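# Unfold a folding crate with four robot arms

## Task

A collapsed folding crate is lying flat on the floor. Erect it so that each of its four sides stands upright and each of its four corner latches is engaged.

## Robot and tools

Robots: four identical i2rt Big YAM arms, arm1, arm2, arm3 and arm4. Each has six revolute joints, a two-finger gripper and a wrist camera (arm1_cam_wrist to arm4_cam_wrist). Two fixed room cameras, cam_high and cam_low, also give views. Foot (base_link) positions in metres: arm1 (-0.344, +0.564, +0.400), arm2 (-0.347, -0.575, +0.384), arm3 (+0.320, +0.573, +0.372), arm4 (+0.356, -0.566, +0.334). Each foot points along its own +x. arm1 and arm3 sit at +y and face roughly -y; arm2 and arm4 sit at -y and face roughly +y. Reach is about 1.0 m from the joint1 axis.

Frame: every pose uses one shared scene frame in metres. Its origin is on the floor and +z is up. Orientations are quaternions written w, x, y, z. "hand" is the point between the finger pads, roughly 1 cm short of the tips. The fingers extend along the hand's +z axis and close along its y axis. hand_target is the hand pose implied by the joint targets the drive currently holds.

Joints, absolute angles in radians, with the tolerance for "done" in brackets:
- joint1_rad -2.879..2.879 (0.045): base yaw; positive turns counter-clockwise seen from above; 0 unfolds the arm along the foot's +x.
- joint2_rad 0..3.141 (0.14): shoulder; 0 points the upper arm roughly level and backward; increasing raises it, then swings it forward.
- joint3_rad 0..3.019 (0.09): elbow; 0 folds the forearm onto the upper arm; increasing opens it.
- joint4_rad -1.692..1.57 (0.055): wrist pitch; positive tips the fingers up.
- joint5_rad -1.57..1.57 (0.03): sideways wrist swing; positive goes to the arm's right.
- joint6_rad -2.094..2.094 (0.035): wrist roll; positive is clockwise viewed from behind the hand.
- gripper_m 0..0.093 (0.003): the gap between the fingertips in metres. Each finger pad pushes with roughly 50 to 64 N at most.

move: its arguments are arm1, arm2, arm3, arm4 and cameras. Each arm gets its own object; an arm you omit keeps whatever it was last told. Inside an arm's object:
- "joints": a dictionary of absolute targets by name (the joint names above), in radians, with gripper_m in metres.
- "target": a list of seven numbers [x, y, z, qw, qx, qy, qz]. It is an absolute hand pose in the scene frame, in metres. The hand travels in a straight line from its present hand_target toward it. When "target" is sent, "joints" may contain only gripper_m.
- "speed": the top speed along that line, 0.002 to 0.5 m/s (default 0.25). Rotation is capped at twice that value in rad/s. It is allowed only together with "target".
- "min_time_s": 0.1 to 8 s. It sets the shortest duration for that arm's joint motions and goes alongside "joints".
- "cameras": a list of camera names or ["all"]. [] means no images. If omitted, you get none after an action and all after an empty move.
All motions in one call start at the same time. Hand paths in a call finish together, paced by the slowest one, and last 0.5 to 10 s; a whole action lasts at most 15 s. Each control step limits the commanded pose to within 100 mm and 20 degrees of the measured hand, then uses damped inverse kinematics, favouring position. Hands lag behind, wander, can exceed "speed" when the arm is near straight, and often end a centimetre or more off. Joint moves can sweep wide arcs. Paths do not avoid objects or other arms. An empty move returns the full state, the scene number and images.

Results: for each robot you get joint_positions, Joint velocities (rad/s; gripper in m/s; "within noise" means still), joint torques (N m, arm joints in order, positive toward larger angles, entries 3 and 4 wrap at ±28; offsets and friction make them rough), hand, hand_target, joint_status, hand_status and on_its_own ("held at" is a joint's current target). The "move" line reports "done" per arm, or its worst status. Robots listed under "as last shown" were not commanded; their other lines repeat earlier values. The "pictures" line gives the image order, and images may be slightly older than the state. Status words: off_target (came to rest away from the target and may still push); time_out (the joint keeps a nearby target and may keep pushing; send it its reported position to relax it); not_followed, "joint command not followed" or "pose unreachable" (the self- and arm-to-arm clearance check blocked the move, which may be retried until you send new targets); limit_stop_at_motor_heat.

Gripper: gripping a hard part, gripper_m reads up to about 5 mm under the part's width (some grippers read about 2 mm over). Closed on nothing it reads 0.000 to 0.003. Commanding about 5 mm below the contact reading gives full force. To release, command well above the reading.

wait: seconds (0 to 10) plus optional cameras; nothing new is commanded. zoom_image: camera and region [x0, y0, x1, y1] in pixels of the latest 672x504 image of that camera, at most 504 by 504. read_manual: section "licences", which only returns licence text. finished_scene: scene (the current number); the crate must remain set up without the robots holding it.

If a move or wait is refused or halted by a stop, the remaining move, wait and finished_scene calls in that reply are skipped. An invalid call, such as one with an unknown key, does not cause this. The simulation keeps running while you compose a reply, and the arms hold their last command.

Avoid: hard contact between two arms, which ends the scene. This includes one gripper closing on another arm's fingers. The clearance check may act late and ignores fingers, gripper housings and cameras. Avoid hitting fixed or heavy objects hard, dropping parts or letting them fall far, releasing parts while they move, and slamming. Arms do not stop on contact and can push hard. Sustained pushing, holding loads or staying stretched heats motors. A MOTOR HOT line appears at 85 °C, and at 100 °C an OVER-TEMPERATURE FAULT makes that arm go limp for 30 to 60 s or more.

Each tool is called after "Call:" as name(argument=value, ...) on one line, values as JSON.

## Session

Call:
move()

Scene clock: 0.00 s.
Joint torques (N m): no reading
Motor temperatures (°C): arm1=[27 28 28 28 23 23 25] | arm2=[24 25 23 25 28 27 25] | arm3=[26 24 27 24 26 24 27] | arm4=[25 26 26 31 26 25 27]
Heat: arm1: hottest joint2_rad 28 °C; arm2: hottest joint5_rad 28 °C; arm3: hottest joint3_rad 27 °C; arm4: hottest joint4_rad 31 °C.
Joint velocities: within noise
arm1.joint_positions: joint1_rad=-0.585 joint2_rad=+0.620 joint3_rad=+1.408 joint4_rad=-1.557 joint5_rad=+0.191 joint6_rad=-0.040 gripper_m=+0.09396
arm1.joint_status: not commanded
arm1.hand: x=-0.4494 y=+0.3976 z=+0.9080 quat_wxyz=(-0.135, -0.774, -0.490, +0.379) (m; scene frame)
arm1.hand_target: x=-0.4487 y=+0.3992 z=+0.9183 quat_wxyz=(-0.142, -0.770, -0.486, +0.388) (m; scene frame)
arm1.hand_status: not commanded
arm2.joint_positions: joint1_rad=+0.742 joint2_rad=+0.634 joint3_rad=+1.438 joint4_rad=-1.211 joint5_rad=-0.133 joint6_rad=-0.320 gripper_m=+0.09396
arm2.joint_status: not commanded
arm2.hand: x=-0.5071 y=-0.3840 z=+0.9710 quat_wxyz=(-0.284, +0.802, -0.229, -0.472) (m; scene frame)
arm2.hand_target: x=-0.5054 y=-0.3866 z=+0.9838 quat_wxyz=(-0.292, +0.795, -0.226, -0.481) (m; scene frame)
arm2.hand_status: not commanded
arm3.joint_positions: joint1_rad=+0.368 joint2_rad=+0.623 joint3_rad=+1.401 joint4_rad=-1.238 joint5_rad=-0.070 joint6_rad=+0.635 gripper_m=+0.09396
arm3.joint_status: not commanded
arm3.hand: x=+0.3681 y=+0.3300 z=+0.9365 quat_wxyz=(-0.499, -0.717, -0.455, +0.173) (m; scene frame)
arm3.hand_target: x=+0.3677 y=+0.3328 z=+0.9460 quat_wxyz=(-0.508, -0.712, -0.452, +0.176) (m; scene frame)
arm3.hand_status: not commanded
arm4.joint_positions: joint1_rad=+0.790 joint2_rad=+0.548 joint3_rad=+1.366 joint4_rad=-1.267 joint5_rad=+0.241 joint6_rad=-0.097 gripper_m=+0.09396
arm4.joint_status: not commanded
arm4.hand: x=+0.1989 y=-0.4149 z=+0.8936 quat_wxyz=(-0.270, +0.802, -0.260, -0.465) (m; scene frame)
arm4.hand_target: x=+0.2019 y=-0.4169 z=+0.9028 quat_wxyz=(-0.272, +0.796, -0.260, -0.474) (m; scene frame)
arm4.hand_status: not commanded
pictures: arm1_cam_wrist, arm2_cam_wrist, arm3_cam_wrist, arm4_cam_wrist, cam_high, cam_low

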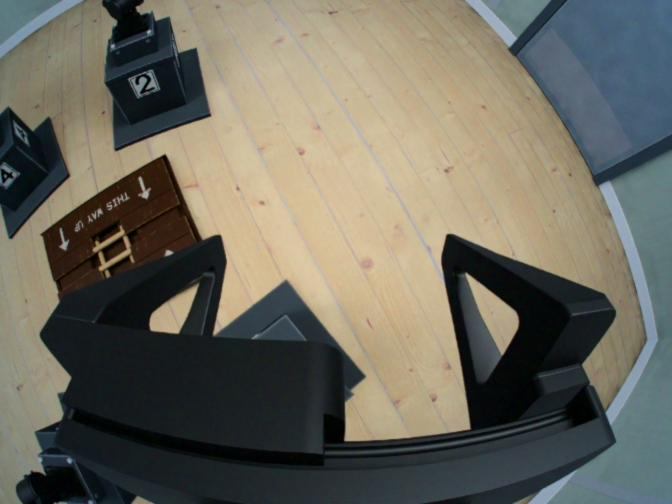

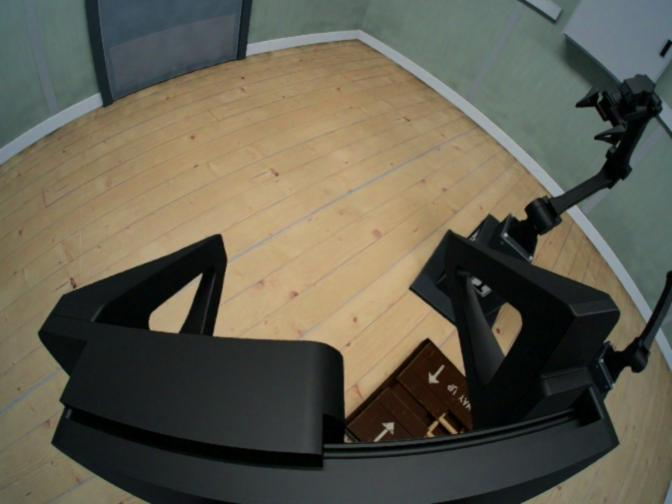

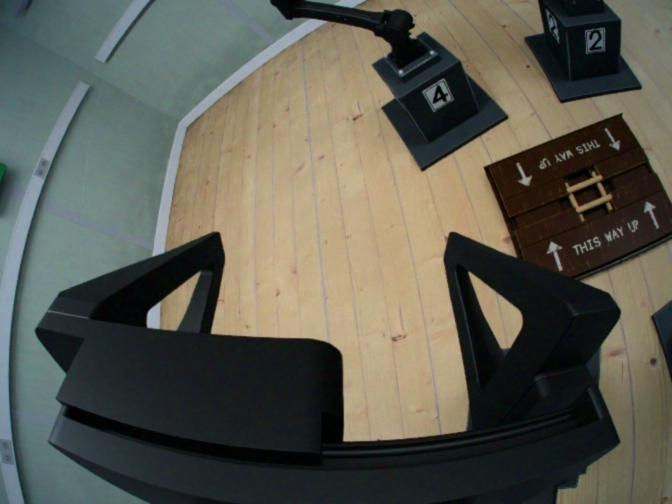

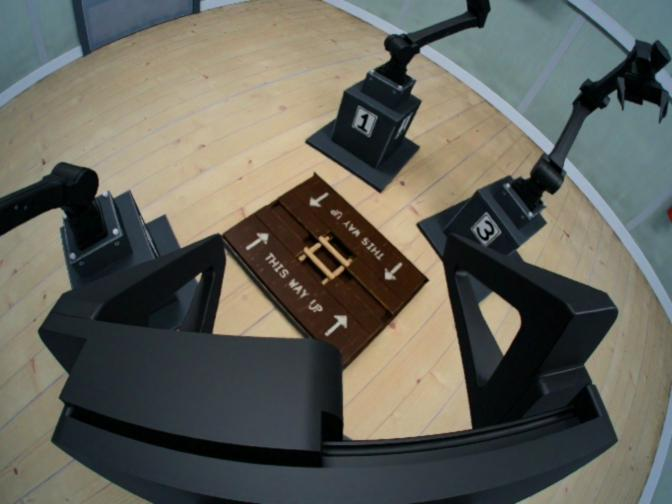

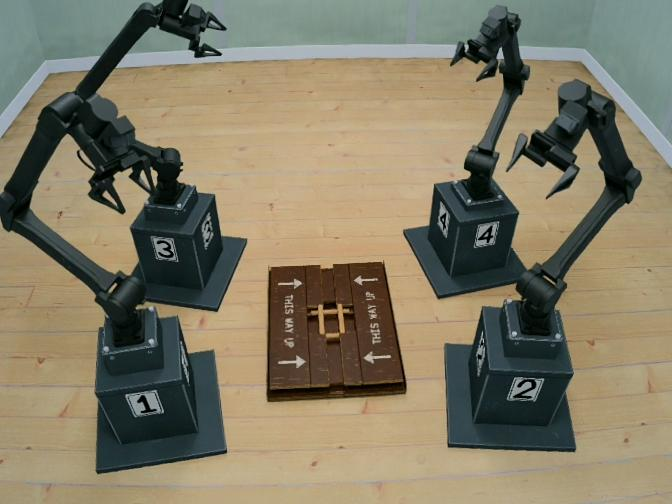

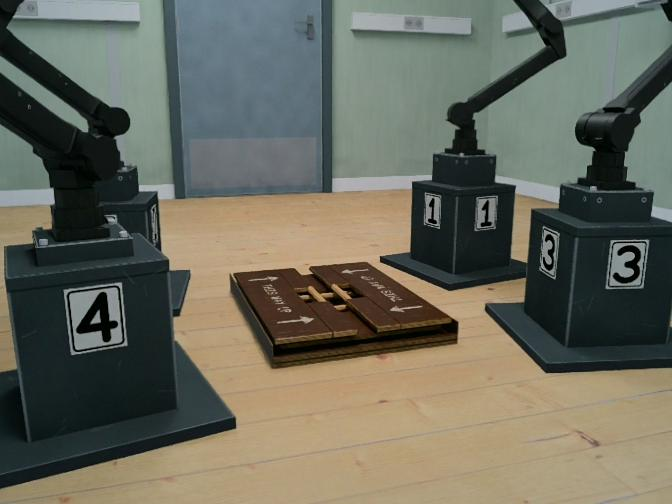

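Call:
zoom_image(camera="cam_high", region=[240, 240, 440, 420])

Call:
zoom_image(camera="cam_low", region=[210, 240, 480, 380])

Call:
zoom_image(camera="arm4_cam_wrist", region=[200, 160, 450, 380])

Call:
zoom_image(camera="arm3_cam_wrist", region=[470, 100, 672, 300])

Scaled by 2.520 from the camera's 672x504 image, which has a finer 960x720 frame.

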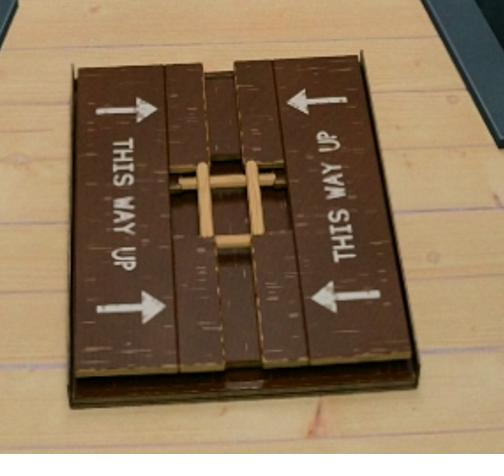

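Scaled by 1.867 from the camera's 672x504 image, which has a finer 960x720 frame.

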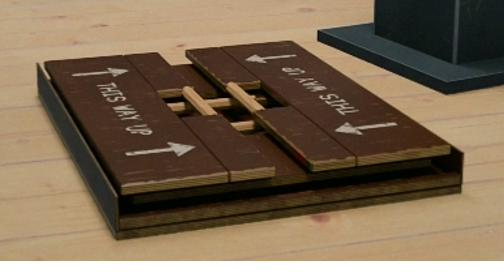

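Scaled by 2.016 from the camera's 672x504 image, which has a finer 960x720 frame.

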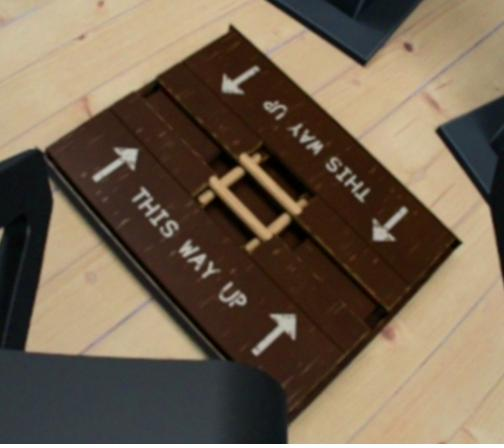

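Scaled by 2.495 from the camera's 672x504 image, which has a finer 960x720 frame.

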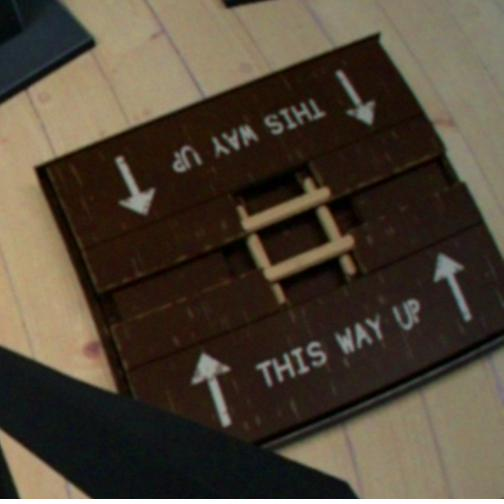

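Call:
move(arm1={"target": [-0.25, 0.2, 0.5, 0, 0.7071, 0.7071, 0], "speed": 0.25}, arm4={"target": [0.25, -0.2, 0.5, 0, 0.7071, -0.7071, 0], "speed": 0.25}, cameras=["arm1_cam_wrist","arm4_cam_wrist","cam_high"])

Scene clock: 12.90 s.
Joint torques (N m): arm1=[0.97 -12.4 9.66 0.95 0.12 0.01] | arm2=[-0.03 1.2 7.82 1.83 -0.03 -0.01] | arm3=[-0.38 -0.32 7.82 2.29 0.13 0] | arm4=[1.2 -9.23 12.75 0.13 -0.14 0.29]
Motor temperatures (°C): arm1=[27 28 29 28 23 23 25] | arm2=[24 25 24 25 28 27 25] | arm3=[26 24 28 24 26 24 27] | arm4=[25 26 28 31 26 25 27]
Heat: arm1: hottest joint3_rad 29 °C; arm2: hottest joint5_rad 28 °C; arm3: hottest joint3_rad 28 °C; arm4: hottest joint4_rad 31 °C.
move: arm1 off_target; arm4 off_target
Joint velocities: within noise
arm1.joint_positions: joint1_rad=+0.057 joint2_rad=+1.427 joint3_rad=+0.937 joint4_rad=-1.135 joint5_rad=-0.006 joint6_rad=+0.261 gripper_m=+0.09396
arm1.joint_status: not commanded
arm1.hand: x=-0.2572 y=+0.2170 z=+0.4893 quat_wxyz=(+0.022, -0.714, -0.700, -0.012) (m; scene frame)
arm1.hand_target: x=-0.2494 y=+0.2027 z=+0.4988 quat_wxyz=(+0.005, -0.705, -0.709, -0.003) (m; scene frame)
arm1.hand_status: off_target (0.021 m and 3.1 deg from the pose sent, 0.495 m and 53.4 deg at the start)
arm2, arm3: as last shown
arm4.joint_positions: joint1_rad=+0.071 joint2_rad=+1.367 joint3_rad=+1.064 joint4_rad=-1.318 joint5_rad=-0.009 joint6_rad=+0.265 gripper_m=+0.09396
arm4.joint_status: not commanded
arm4.hand: x=+0.2548 y=-0.2167 z=+0.4879 quat_wxyz=(+0.016, +0.712, -0.702, +0.020) (m; scene frame)
arm4.hand_target: x=+0.2523 y=-0.2014 z=+0.4991 quat_wxyz=(+0.008, +0.703, -0.711, +0.002) (m; scene frame)
arm4.hand_status: off_target (0.021 m and 3.0 deg from the pose sent, 0.451 m and 82.7 deg at the start)
pictures: arm1_cam_wrist, arm4_cam_wrist, cam_high

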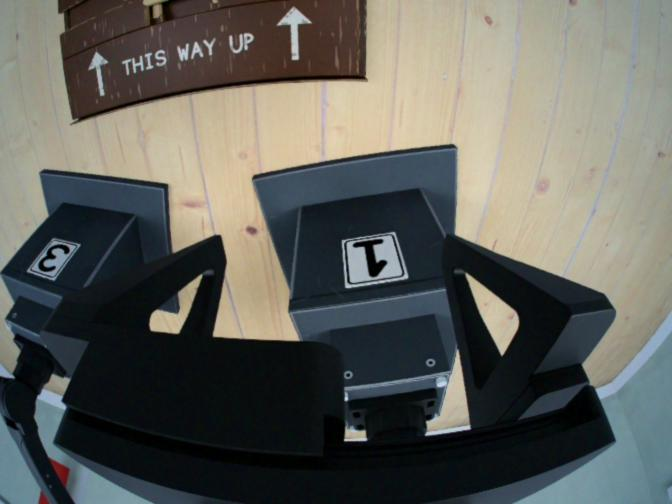

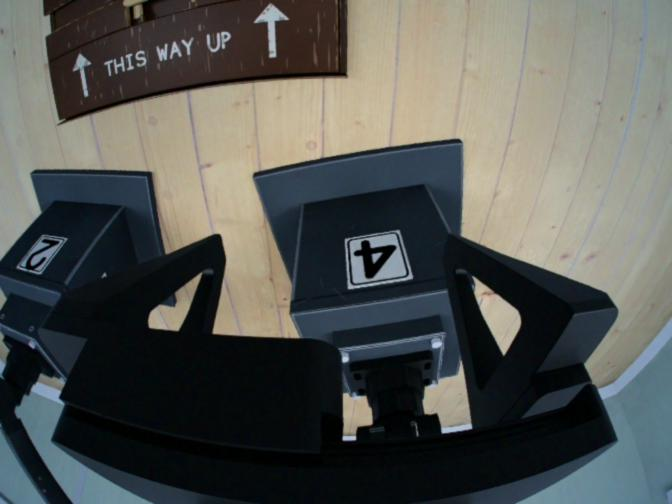

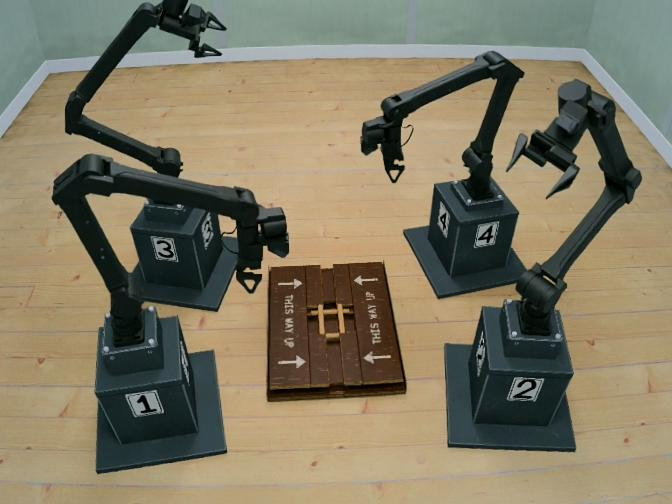

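Call:
move(arm1={"target": [-0.2, 0.1, 0.5, 0.2706, 0.6533, 0.6533, -0.2706], "speed": 0.25}, arm4={"target": [0.2, -0.1, 0.5, -0.2706, 0.6533, -0.6533, -0.2706], "speed": 0.25}, cameras=["arm1_cam_wrist","arm4_cam_wrist"])

Scene clock: 18.80 s.
Joint torques (N m): arm1=[0.26 -11.28 7.42 2.8 0.38 0.04] | arm2=[-0.15 1.26 7.82 1.83 -0.04 -0.01] | arm3=[-0.91 0.03 7.75 2.26 0.11 0.04] | arm4=[2.49 -8.47 9.26 2.04 0.14 -0.04]
Motor temperatures (°C): arm1=[27 28 29 28 23 23 25] | arm2=[24 25 24 25 28 27 25] | arm3=[26 24 29 24 26 23 27] | arm4=[25 26 29 31 26 25 27]
Heat: arm1: hottest joint3_rad 29 °C; arm2: hottest joint5_rad 28 °C; arm3: hottest joint3_rad 29 °C; arm4: hottest joint4_rad 31 °C.
move: arm1 done; arm4 done
Joint velocities: within noise
arm1.joint_positions: joint1_rad=+0.203 joint2_rad=+1.392 joint3_rad=+0.724 joint4_rad=-0.164 joint5_rad=+0.270 joint6_rad=+0.292 gripper_m=+0.09396
arm1.joint_status: not commanded
arm1.hand: x=-0.2040 y=+0.0991 z=+0.5019 quat_wxyz=(-0.269, -0.656, -0.651, +0.271) (m; scene frame)
arm1.hand_target: x=-0.1996 y=+0.1000 z=+0.4971 quat_wxyz=(-0.269, -0.651, -0.656, +0.272) (m; scene frame)
arm1.hand_status: done (0.005 m and 0.4 deg from the pose sent, 0.131 m and 47.8 deg at the start)
arm2, arm3: as last shown
arm4.joint_positions: joint1_rad=+0.220 joint2_rad=+1.289 joint3_rad=+0.845 joint4_rad=-0.379 joint5_rad=+0.298 joint6_rad=+0.317 gripper_m=+0.09396
arm4.joint_status: not commanded
arm4.hand: x=+0.1997 y=-0.0989 z=+0.5071 quat_wxyz=(-0.272, +0.650, -0.654, -0.275) (m; scene frame)
arm4.hand_target: x=+0.1973 y=-0.1008 z=+0.4972 quat_wxyz=(-0.272, +0.657, -0.649, -0.270) (m; scene frame)
arm4.hand_status: done (0.007 m and 0.7 deg from the pose sent, 0.129 m and 47.9 deg at the start)
pictures: arm1_cam_wrist, arm4_cam_wrist

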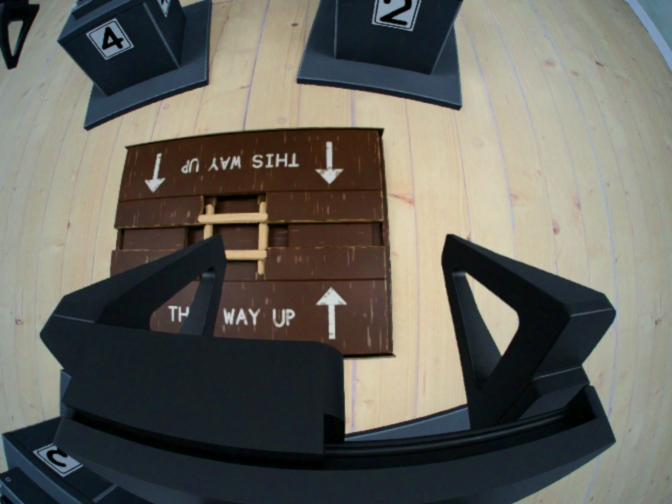

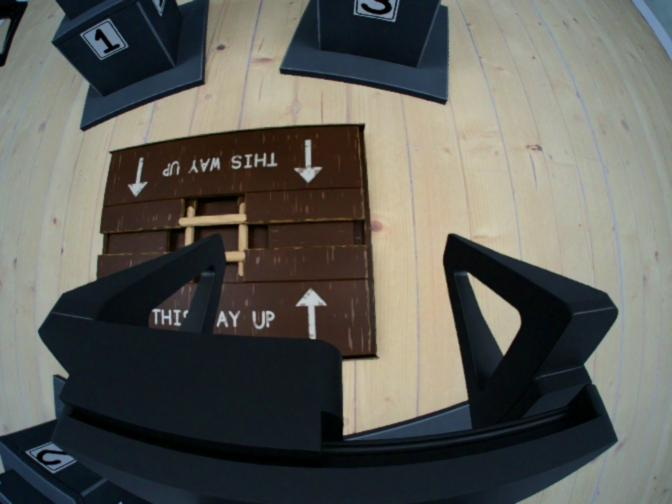

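Call:
move(arm4={"target": [0.25, -0.3, 0.5, -0.2706, 0.6533, -0.6533, -0.2706], "speed": 0.3}, arm1={"target": [-0.024, 0.029, 0.25, 0, 0, 1, 0], "speed": 0.3, "joints": {"gripper_m": 0.05}}, cameras=["arm1_cam_wrist","cam_low","cam_high"])

Scene clock: 35.50 s.
Joint torques (N m): arm1=[0.15 -23.18 9.33 0.05 0.12 0] | arm2=[-0.03 1.2 7.8 1.83 -0.04 -0.01] | arm3=[-0.73 -0.21 7.9 2.32 0.14 0] | arm4=[2.37 -1.14 10.03 0.76 0.23 0.3]
Motor temperatures (°C): arm1=[27 28 30 28 23 23 25] | arm2=[24 25 25 25 28 26 25] | arm3=[26 24 30 24 26 23 27] | arm4=[25 26 29 31 26 25 27]
Heat: arm1: hottest joint3_rad 30 °C; arm2: hottest joint5_rad 28 °C; arm3: hottest joint3_rad 30 °C; arm4: hottest joint4_rad 31 °C.
move: arm1 off_target; arm4 done
Joint velocities: within noise
arm1.joint_positions: joint1_rad=+0.349 joint2_rad=+2.330 joint3_rad=+1.571 joint4_rad=-0.830 joint5_rad=-0.003 joint6_rad=-1.006 gripper_m=+0.05006
arm1.joint_status: all done
arm1.hand: x=-0.0378 y=+0.0433 z=+0.2485 quat_wxyz=(+0.007, -0.016, -1.000, -0.006) (m; scene frame)
arm1.hand_target: x=-0.0265 y=+0.0320 z=+0.2508 quat_wxyz=(+0.003, -0.005, -1.000, +0.003) (m; scene frame)
arm1.hand_status: off_target (0.020 m and 2.1 deg from the pose sent, 0.317 m and 98.7 deg at the start)
arm2, arm3: as last shown
arm4.joint_positions: joint1_rad=+0.419 joint2_rad=+0.636 joint3_rad=+0.481 joint4_rad=-0.723 joint5_rad=+0.433 joint6_rad=+0.458 gripper_m=+0.09396
arm4.joint_status: not commanded
arm4.hand: x=+0.2493 y=-0.2939 z=+0.5073 quat_wxyz=(-0.276, +0.655, -0.648, -0.274) (m; scene frame)
arm4.hand_target: x=+0.2506 y=-0.2988 z=+0.5013 quat_wxyz=(-0.272, +0.654, -0.652, -0.270) (m; scene frame)
arm4.hand_status: done (0.010 m and 0.9 deg from the pose sent, 0.207 m and 0.7 deg at the start)
pictures: arm1_cam_wrist, cam_high, cam_low

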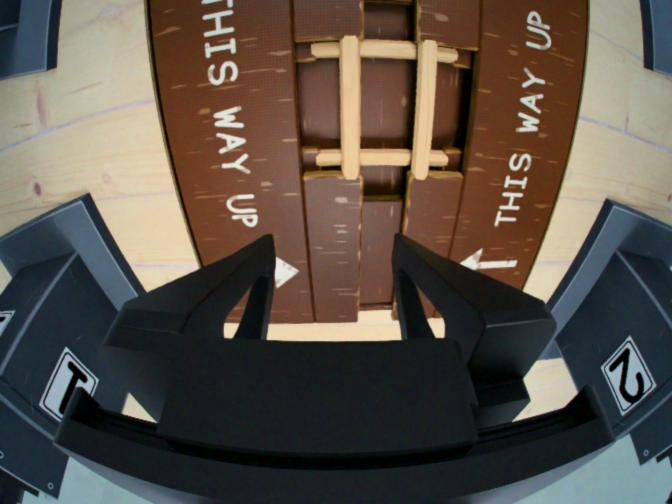

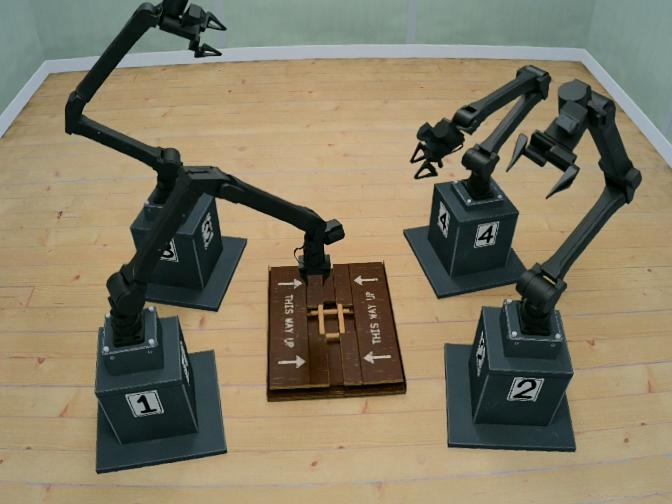

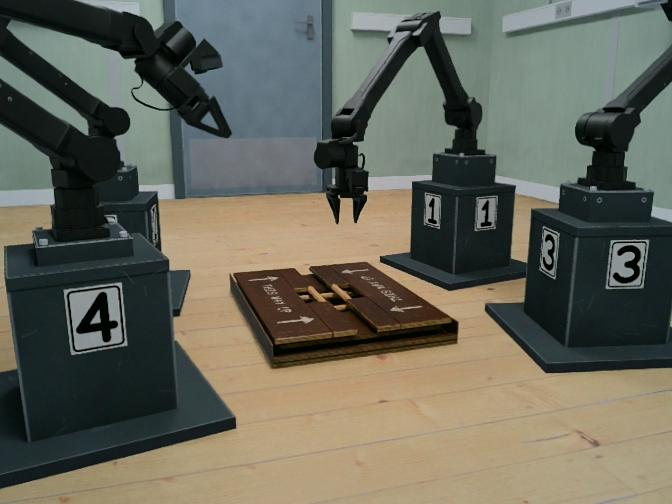

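Call:
move(arm1={"target": [-0.018, 0.022, 0.12, 0, 0, 1, 0], "speed": 0.2, "joints": {"gripper_m": 0.04}}, cameras=["arm1_cam_wrist","cam_low"])

Scene clock: 40.27 s.
Joint torques (N m): arm1=[0.85 -25.05 7.94 0.8 -0.01 -0.06] | arm2=[-0.03 1.32 7.8 1.83 -0.04 -0.01] | arm3=[-0.79 0.03 7.92 2.43 0.11 0.01] | arm4=[2.37 -1.08 10.02 0.76 0.23 0.29]
Motor temperatures (°C): arm1=[27 29 31 28 23 23 25] | arm2=[24 25 25 25 28 26 25] | arm3=[26 24 30 24 26 23 27] | arm4=[25 26 30 31 26 25 27]
Heat: arm1: hottest joint3_rad 31 °C; arm2: hottest joint5_rad 28 °C; arm3: hottest joint3_rad 30 °C; arm4: hottest joint4_rad 31 °C.
move: arm1 off_target
Joint velocities: within noise
arm1.joint_positions: joint1_rad=+0.349 joint2_rad=+2.613 joint3_rad=+1.717 joint4_rad=-0.712 joint5_rad=-0.006 joint6_rad=-1.012 gripper_m=+0.04006
arm1.joint_status: all done
arm1.hand: x=-0.0339 y=+0.0357 z=+0.1180 quat_wxyz=(+0.010, -0.013, -1.000, -0.014) (m; scene frame)
arm1.hand_target: x=-0.0188 y=+0.0238 z=+0.1208 quat_wxyz=(+0.000, +0.000, -1.000, +0.000) (m; scene frame)
arm1.hand_status: off_target (0.021 m and 2.5 deg from the pose sent, 0.132 m and 2.1 deg at the start)
arm2, arm3: as last shown
arm4.joint_positions: joint1_rad=+0.419 joint2_rad=+0.636 joint3_rad=+0.481 joint4_rad=-0.723 joint5_rad=+0.433 joint6_rad=+0.459 gripper_m=+0.09396
arm4.joint_status: not commanded
arm4.hand: x=+0.2493 y=-0.2939 z=+0.5073 quat_wxyz=(-0.276, +0.654, -0.649, -0.274) (m; scene frame)
arm4.hand_target: x=+0.2506 y=-0.2988 z=+0.5013 quat_wxyz=(-0.272, +0.653, -0.653, -0.270) (m; scene frame)
arm4.hand_status: not commanded
pictures: arm1_cam_wrist, cam_low

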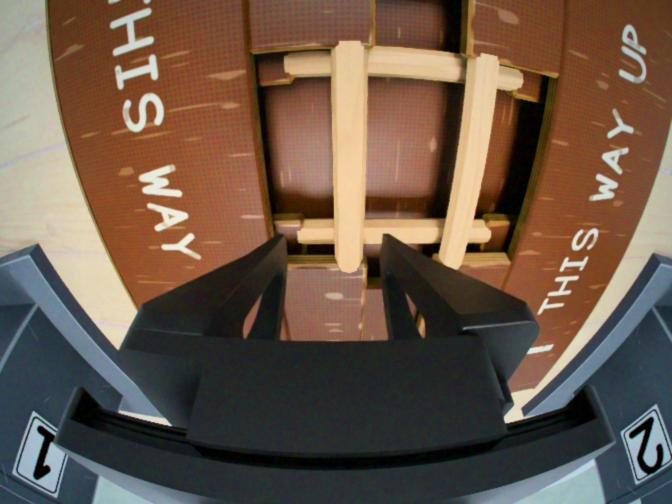

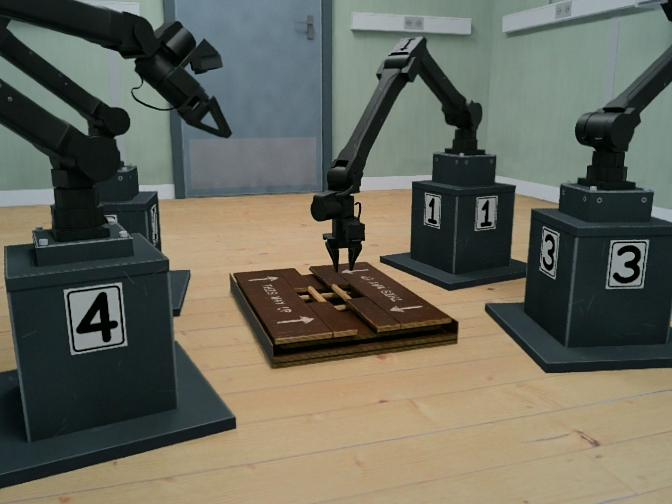

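Call:
move(arm1={"target": [-0.006, 0.017, 0.08, 0, 0, 1, 0], "speed": 0.1, "joints": {"gripper_m": 0.04}}, cameras=["arm1_cam_wrist","cam_low"])

Call:
zoom_image(camera="cam_low", region=[220, 180, 480, 380])

Scene clock: 43.83 s.
Joint torques (N m): arm1=[0.44 -25.82 7.98 0.51 0 0.06] | arm2=[-0.03 1.26 7.8 1.81 -0.03 -0.01] | arm3=[-0.62 -0.15 7.82 2.28 0.15 0] | arm4=[2.37 -1.08 10.02 0.75 0.23 0.3]
Motor temperatures (°C): arm1=[27 29 31 28 23 23 25] | arm2=[24 25 25 25 28 26 25] | arm3=[26 24 31 24 26 23 27] | arm4=[25 26 30 31 26 25 27]
Heat: arm1: hottest joint3_rad 31 °C; arm2: hottest joint5_rad 28 °C; arm3: hottest joint3_rad 31 °C; arm4: hottest joint4_rad 31 °C.
move: arm1 off_target
Joint velocities: within noise
arm1.joint_positions: joint1_rad=+0.363 joint2_rad=+2.720 joint3_rad=+1.822 joint4_rad=-0.703 joint5_rad=-0.006 joint6_rad=-1.012 gripper_m=+0.04006
arm1.joint_status: all done
arm1.hand: x=-0.0199 y=+0.0283 z=+0.0781 quat_wxyz=(+0.008, -0.006, -1.000, -0.011) (m; scene frame)
arm1.hand_target: x=-0.0065 y=+0.0178 z=+0.0798 quat_wxyz=(+0.000, +0.000, -1.000, +0.000) (m; scene frame)
arm1.hand_status: off_target (0.018 m and 1.7 deg from the pose sent, 0.051 m and 2.5 deg at the start)
arm2, arm3, arm4: as last shown
pictures: arm1_cam_wrist, cam_low

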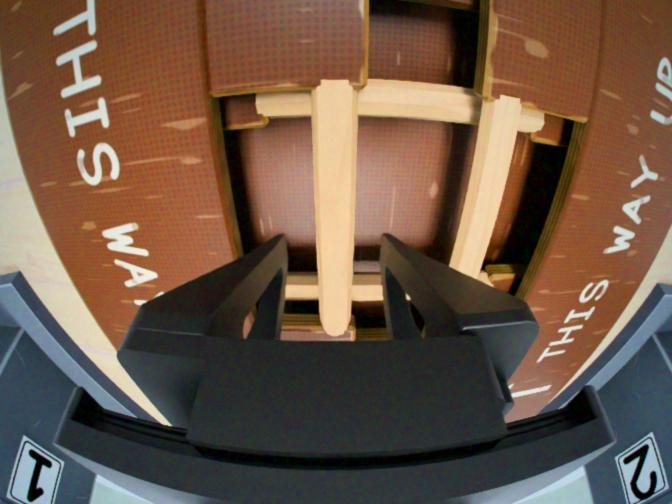

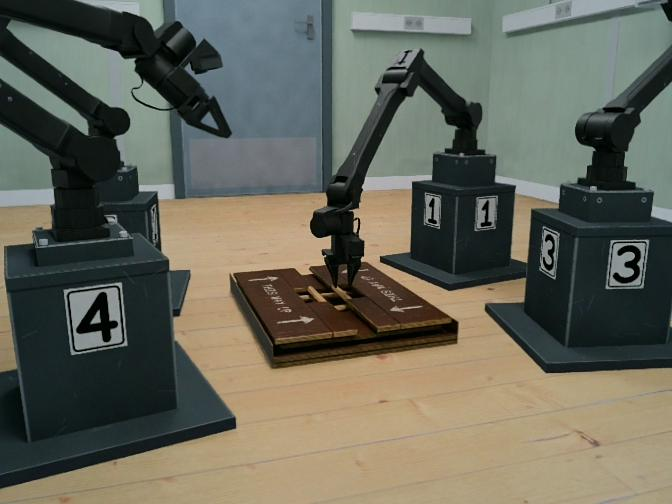

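Scaled by 1.938 from the camera's 672x504 image, which has a finer 960x720 frame.

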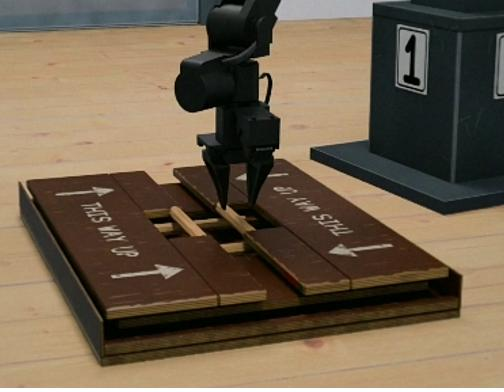

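Call:
move(arm1={"target": [-0.006, 0.018, 0.052, 0, 0, 1, 0], "speed": 0.06, "joints": {"gripper_m": 0.04}}, cameras=["arm1_cam_wrist","cam_low"])

Call:
zoom_image(camera="cam_low", region=[220, 180, 480, 380])

Scene clock: 46.40 s.
Joint torques (N m): arm1=[1.2 -24.94 7.84 0.81 -0.01 0.09] | arm2=[-0.09 1.32 7.82 1.81 -0.04 -0.01] | arm3=[-0.32 -0.15 7.9 2.4 0.11 0.01] | arm4=[2.37 -1.08 10.02 0.76 0.23 0.3]
Motor temperatures (°C): arm1=[27 29 31 28 23 23 25] | arm2=[24 25 25 25 28 26 25] | arm3=[26 24 31 24 26 23 27] | arm4=[25 26 30 31 26 25 27]
Heat: arm1: hottest joint3_rad 31 °C; arm2: hottest joint5_rad 28 °C; arm3: hottest joint3_rad 31 °C; arm4: hottest joint4_rad 31 °C.
move: arm1 off_target
Joint velocities: within noise
arm1.joint_positions: joint1_rad=+0.363 joint2_rad=+2.778 joint3_rad=+1.865 joint4_rad=-0.692 joint5_rad=-0.006 joint6_rad=-1.012 gripper_m=+0.04006
arm1.joint_status: all done
arm1.hand: x=-0.0205 y=+0.0289 z=+0.0526 quat_wxyz=(+0.009, -0.006, -1.000, -0.013) (m; scene frame)
arm1.hand_target: x=-0.0062 y=+0.0185 z=+0.0529 quat_wxyz=(+0.000, +0.000, -1.000, +0.000) (m; scene frame)
arm1.hand_status: off_target (0.018 m and 2.0 deg from the pose sent, 0.031 m and 1.7 deg at the start)
arm2, arm3, arm4: as last shown
pictures: arm1_cam_wrist, cam_low

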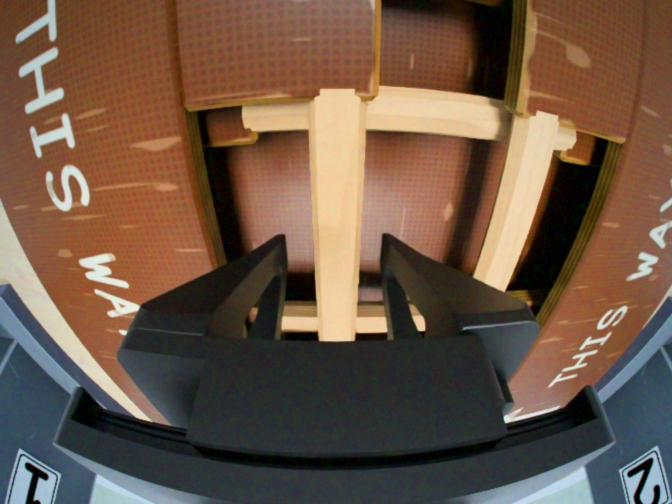

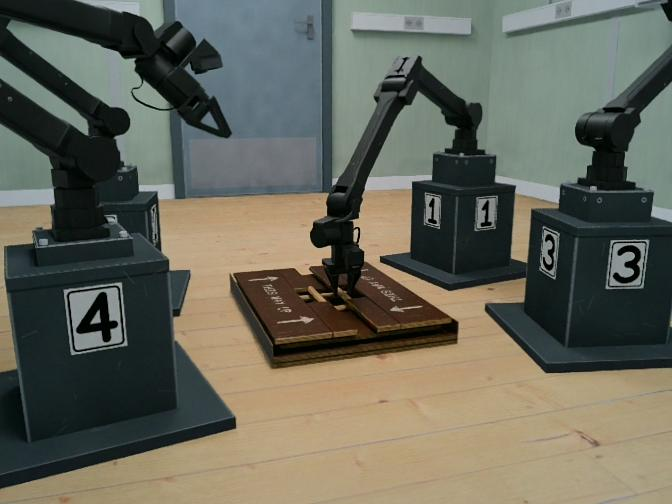

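Scaled by 1.938 from the camera's 672x504 image, which has a finer 960x720 frame.

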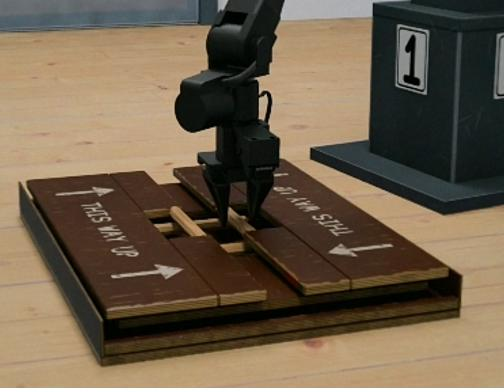

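Call:
move(arm1={"target": [-0.006, 0.018, 0.046, 0, 0, 1, 0], "speed": 0.06})

Call:
move(arm1={"joints": {"gripper_m": 0.012}}, cameras=["arm1_cam_wrist"])

Scene clock: 48.43 s.
Joint torques (N m): arm1=[0.21 -25 7.95 0.9 -0.05 0.11] | arm2=[-0.03 1.26 7.82 1.81 -0.04 -0.01] | arm3=[-0.79 -0.03 7.94 2.48 0.12 0.01] | arm4=[2.37 -1.14 10.03 0.76 0.23 0.3]
Motor temperatures (°C): arm1=[27 29 31 28 23 23 25] | arm2=[24 25 25 25 28 26 25] | arm3=[26 24 31 24 26 23 27] | arm4=[25 26 30 31 26 25 27]
Heat: arm1: hottest joint3_rad 31 °C; arm2: hottest joint5_rad 28 °C; arm3: hottest joint3_rad 31 °C; arm4: hottest joint4_rad 31 °C.
move: arm1 off_target
Joint velocities: within noise
arm1.joint_positions: joint1_rad=+0.363 joint2_rad=+2.788 joint3_rad=+1.876 joint4_rad=-0.689 joint5_rad=-0.006 joint6_rad=-1.012 gripper_m=+0.04006
arm1.joint_status: not commanded
arm1.hand: x=-0.0194 y=+0.0270 z=+0.0494 quat_wxyz=(+0.008, -0.006, -1.000, -0.011) (m; scene frame)
arm1.hand_target: x=-0.0062 y=+0.0184 z=+0.0464 quat_wxyz=(+0.000, +0.000, -1.000, +0.000) (m; scene frame)
arm1.hand_status: off_target (0.016 m and 1.7 deg from the pose sent, 0.019 m and 2.0 deg at the start)
arm2, arm3, arm4: as last shown
pictures: none

Scene clock: 49.03 s.
Joint torques (N m): arm1=[0.44 -24.64 7.75 0.83 -0.04 0.11] | arm2=[-0.09 1.32 7.8 1.81 -0.04 -0.01] | arm3=[-0.5 0.26 7.86 2.39 0.13 0.03] | arm4=[2.37 -1.14 10.03 0.76 0.23 0.29]
Motor temperatures (°C): arm1=[27 29 31 28 23 23 25] | arm2=[24 25 25 25 28 26 25] | arm3=[26 24 31 24 26 23 27] | arm4=[25 26 30 31 26 25 27]
Heat: arm1: hottest joint3_rad 31 °C; arm2: hottest joint5_rad 28 °C; arm3: hottest joint3_rad 31 °C; arm4: hottest joint4_rad 31 °C.
move: arm1 off_target
Joint velocities: within noise
arm1.joint_positions: joint1_rad=+0.363 joint2_rad=+2.788 joint3_rad=+1.876 joint4_rad=-0.689 joint5_rad=-0.007 joint6_rad=-1.015 gripper_m=+0.01727
arm1.joint_status: gripper_m off_target (ended at +0.01729, target +0.01200)
arm1.hand: x=-0.0191 y=+0.0271 z=+0.0494 quat_wxyz=(+0.008, -0.004, -1.000, -0.012) (m; scene frame)
arm1.hand_target: x=-0.0062 y=+0.0183 z=+0.0464 quat_wxyz=(+0.000, +0.001, -1.000, +0.000) (m; scene frame)
arm1.hand_status: not commanded
arm2.joint_positions: joint1_rad=+0.742 joint2_rad=+0.634 joint3_rad=+1.438 joint4_rad=-1.211 joint5_rad=-0.133 joint6_rad=-0.320 gripper_m=+0.09396
arm2.joint_status: not commanded
arm2.hand: x=-0.5071 y=-0.3840 z=+0.9710 quat_wxyz=(-0.284, +0.802, -0.229, -0.472) (m; scene frame)
arm2.hand_target: x=-0.5054 y=-0.3866 z=+0.9838 quat_wxyz=(-0.292, +0.795, -0.226, -0.481) (m; scene frame)
arm2.hand_status: not commanded
arm3.joint_positions: joint1_rad=+0.368 joint2_rad=+0.623 joint3_rad=+1.401 joint4_rad=-1.238 joint5_rad=-0.070 joint6_rad=+0.635 gripper_m=+0.09396
arm3.joint_status: not commanded
arm3.hand: x=+0.3681 y=+0.3300 z=+0.9365 quat_wxyz=(-0.499, -0.717, -0.455, +0.173) (m; scene frame)
arm3.hand_target: x=+0.3677 y=+0.3328 z=+0.9460 quat_wxyz=(-0.508, -0.712, -0.452, +0.176) (m; scene frame)
arm3.hand_status: not commanded
arm4: as last shown
pictures: arm1_cam_wrist

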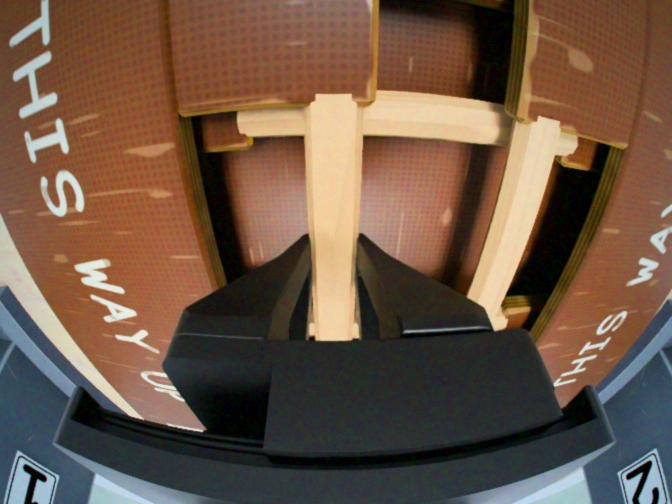

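Call:
move(arm1={"target": [-0.006, 0.029, 0.108, 0, 0, 0.985, -0.174], "speed": 0.08}, cameras=["arm1_cam_wrist","cam_low","cam_high"])

Scene clock: 57.20 s.
Joint torques (N m): arm1=[0.91 -25.76 3.81 2.43 0.74 0.16] | arm2=[-0.03 1.26 7.82 1.83 -0.04 -0.01] | arm3=[-0.32 0.21 7.8 2.52 0.12 -0.01] | arm4=[2.37 -1.08 10.03 0.76 0.23 0.29]
Motor temperatures (°C): arm1=[27 30 31 28 23 23 25] | arm2=[24 25 25 25 28 26 25] | arm3=[26 24 31 24 26 23 27] | arm4=[25 26 30 31 26 25 27]
Heat: arm1: hottest joint3_rad 31 °C; arm2: hottest joint5_rad 28 °C; arm3: hottest joint3_rad 31 °C; arm4: hottest joint4_rad 31 °C.
move: arm1 off_target
Joint velocities: within noise
arm1.joint_positions: joint1_rad=+0.415 joint2_rad=+2.593 joint3_rad=+1.516 joint4_rad=-0.244 joint5_rad=+0.172 joint6_rad=-0.986 gripper_m=+0.01721
arm1.joint_status: not commanded
arm1.hand: x=-0.0200 y=+0.0320 z=+0.0970 quat_wxyz=(+0.004, -0.003, -0.988, +0.153) (m; scene frame)
arm1.hand_target: x=-0.0095 y=+0.0267 z=+0.1075 quat_wxyz=(-0.002, -0.005, -0.985, +0.172) (m; scene frame)
arm1.hand_status: off_target (0.018 m and 2.5 deg from the pose sent, 0.060 m and 21.4 deg at the start)
arm2, arm3, arm4: as last shown
pictures: arm1_cam_wrist, cam_high, cam_low

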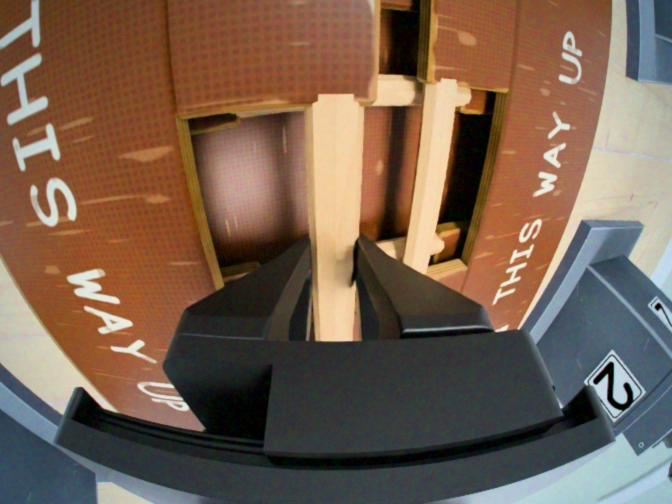

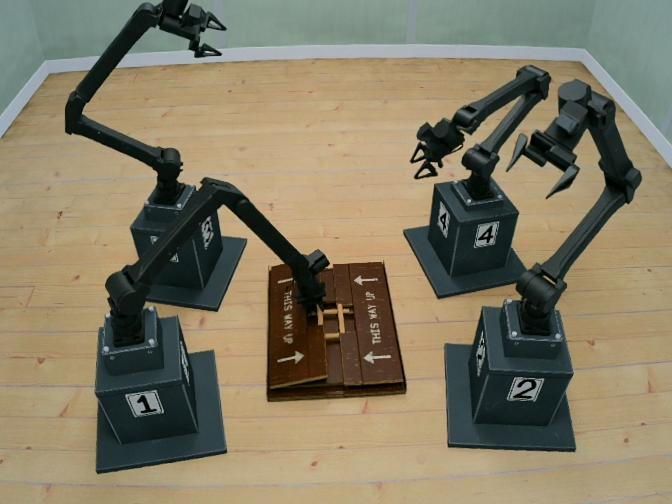

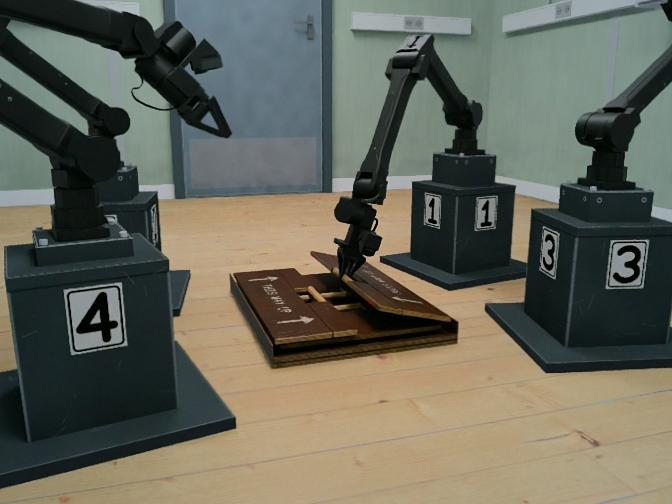

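Call:
move(arm1={"target": [-0.006, 0.07, 0.178, 0, 0, 0.924, -0.383], "speed": 0.1}, cameras=["arm1_cam_wrist","cam_low","cam_high"])

Scene clock: 70.03 s.
Joint torques (N m): arm1=[1.85 -22.36 2.99 2.84 0.69 0.02] | arm2=[-0.09 1.26 7.82 1.83 -0.04 -0.01] | arm3=[-0.97 0.09 7.76 2.36 0.15 0] | arm4=[2.37 -1.14 10.02 0.76 0.23 0.29]
Motor temperatures (°C): arm1=[27 31 31 28 23 23 25] | arm2=[24 25 25 25 28 26 25] | arm3=[26 24 31 24 26 23 27] | arm4=[25 26 31 31 26 25 27]
Heat: arm1: hottest joint2_rad 31 °C; arm2: hottest joint5_rad 28 °C; arm3: hottest joint3_rad 31 °C; arm4: hottest joint3_rad 31 °C.
move: arm1 off_target
Joint velocities: within noise
arm1.joint_positions: joint1_rad=+0.531 joint2_rad=+2.438 joint3_rad=+1.143 joint4_rad=+0.325 joint5_rad=+0.482 joint6_rad=-0.991 gripper_m=+0.01710
arm1.joint_status: not commanded
arm1.hand: x=-0.0211 y=+0.0665 z=+0.1689 quat_wxyz=(+0.011, -0.006, -0.929, +0.369) (m; scene frame)
arm1.hand_target: x=-0.0073 y=+0.0680 z=+0.1775 quat_wxyz=(+0.002, +0.004, -0.924, +0.383) (m; scene frame)
arm1.hand_status: off_target (0.018 m and 2.2 deg from the pose sent, 0.091 m and 27.4 deg at the start)
arm2, arm3, arm4: as last shown
pictures: arm1_cam_wrist, cam_high, cam_low

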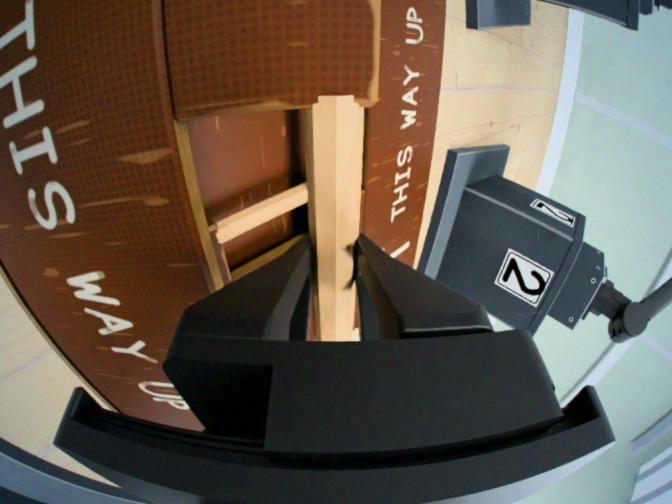

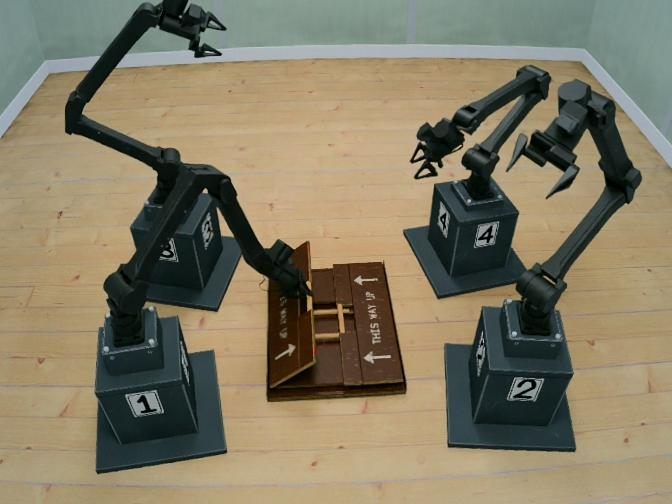

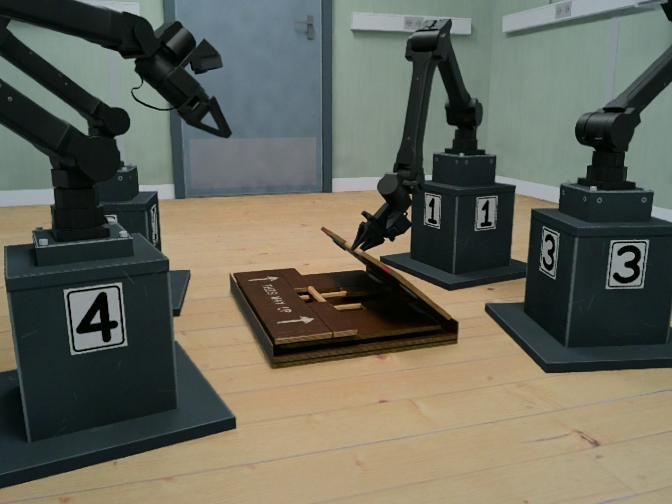

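Call:
move(arm1={"target": [-0.006, 0.134, 0.218, 0, 0, 0.819, -0.574], "speed": 0.1}, cameras=["arm1_cam_wrist","cam_low","cam_high"])

Scene clock: 73.47 s.
Joint torques (N m): arm1=[1.73 -17.14 1.94 3.47 0.19 0.01] | arm2=[-0.03 1.26 7.82 1.83 -0.04 -0.01] | arm3=[-0.67 -0.03 7.86 2.26 0.15 0] | arm4=[2.37 -1.14 10.02 0.77 0.22 0.3]
Motor temperatures (°C): arm1=[27 31 31 28 23 23 25] | arm2=[24 25 25 25 28 26 25] | arm3=[26 24 32 24 26 23 27] | arm4=[25 26 31 31 26 25 27]
Heat: arm1: hottest joint2_rad 31 °C; arm2: hottest joint5_rad 28 °C; arm3: hottest joint3_rad 32 °C; arm4: hottest joint3_rad 31 °C.
move: arm1 off_target
Joint velocities: within noise
arm1.joint_positions: joint1_rad=+0.694 joint2_rad=+2.498 joint3_rad=+0.931 joint4_rad=+1.006 joint5_rad=+0.843 joint6_rad=-1.141 gripper_m=+0.01701
arm1.joint_status: not commanded
arm1.hand: x=-0.0219 y=+0.1260 z=+0.2212 quat_wxyz=(+0.018, -0.014, -0.821, +0.571) (m; scene frame)
arm1.hand_target: x=-0.0073 y=+0.1317 z=+0.2200 quat_wxyz=(+0.005, -0.002, -0.817, +0.577) (m; scene frame)
arm1.hand_status: off_target (0.018 m and 2.6 deg from the pose sent, 0.085 m and 26.7 deg at the start)
arm2, arm3, arm4: as last shown
pictures: arm1_cam_wrist, cam_high, cam_low

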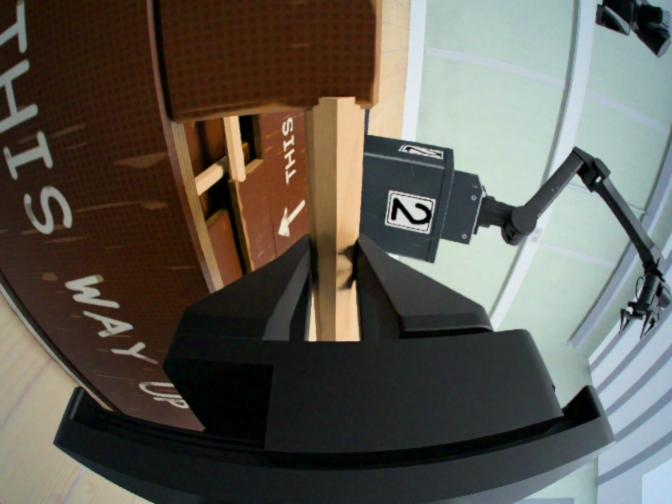

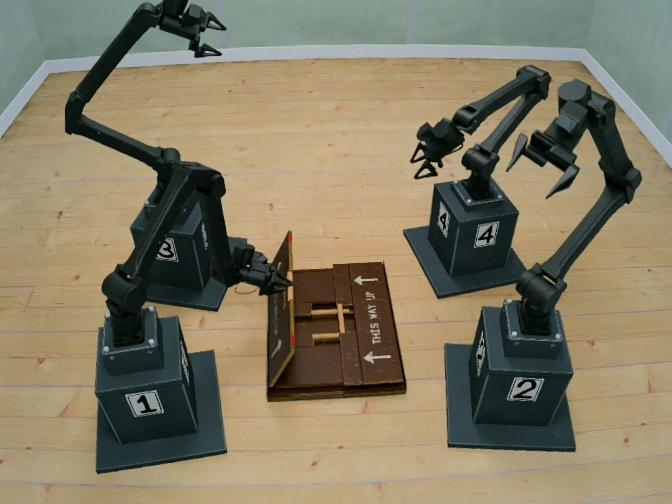

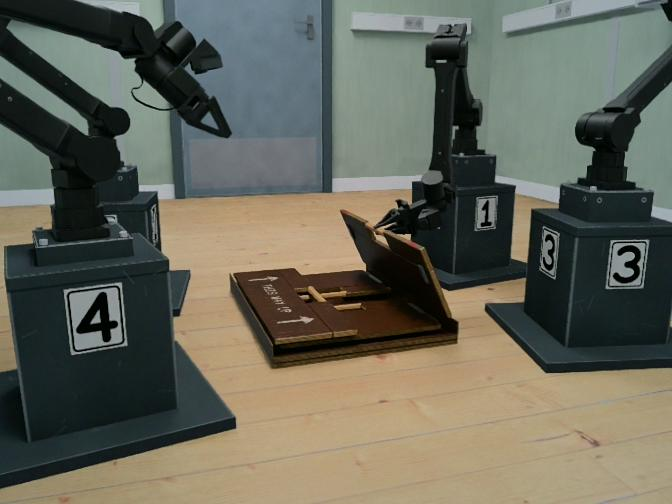

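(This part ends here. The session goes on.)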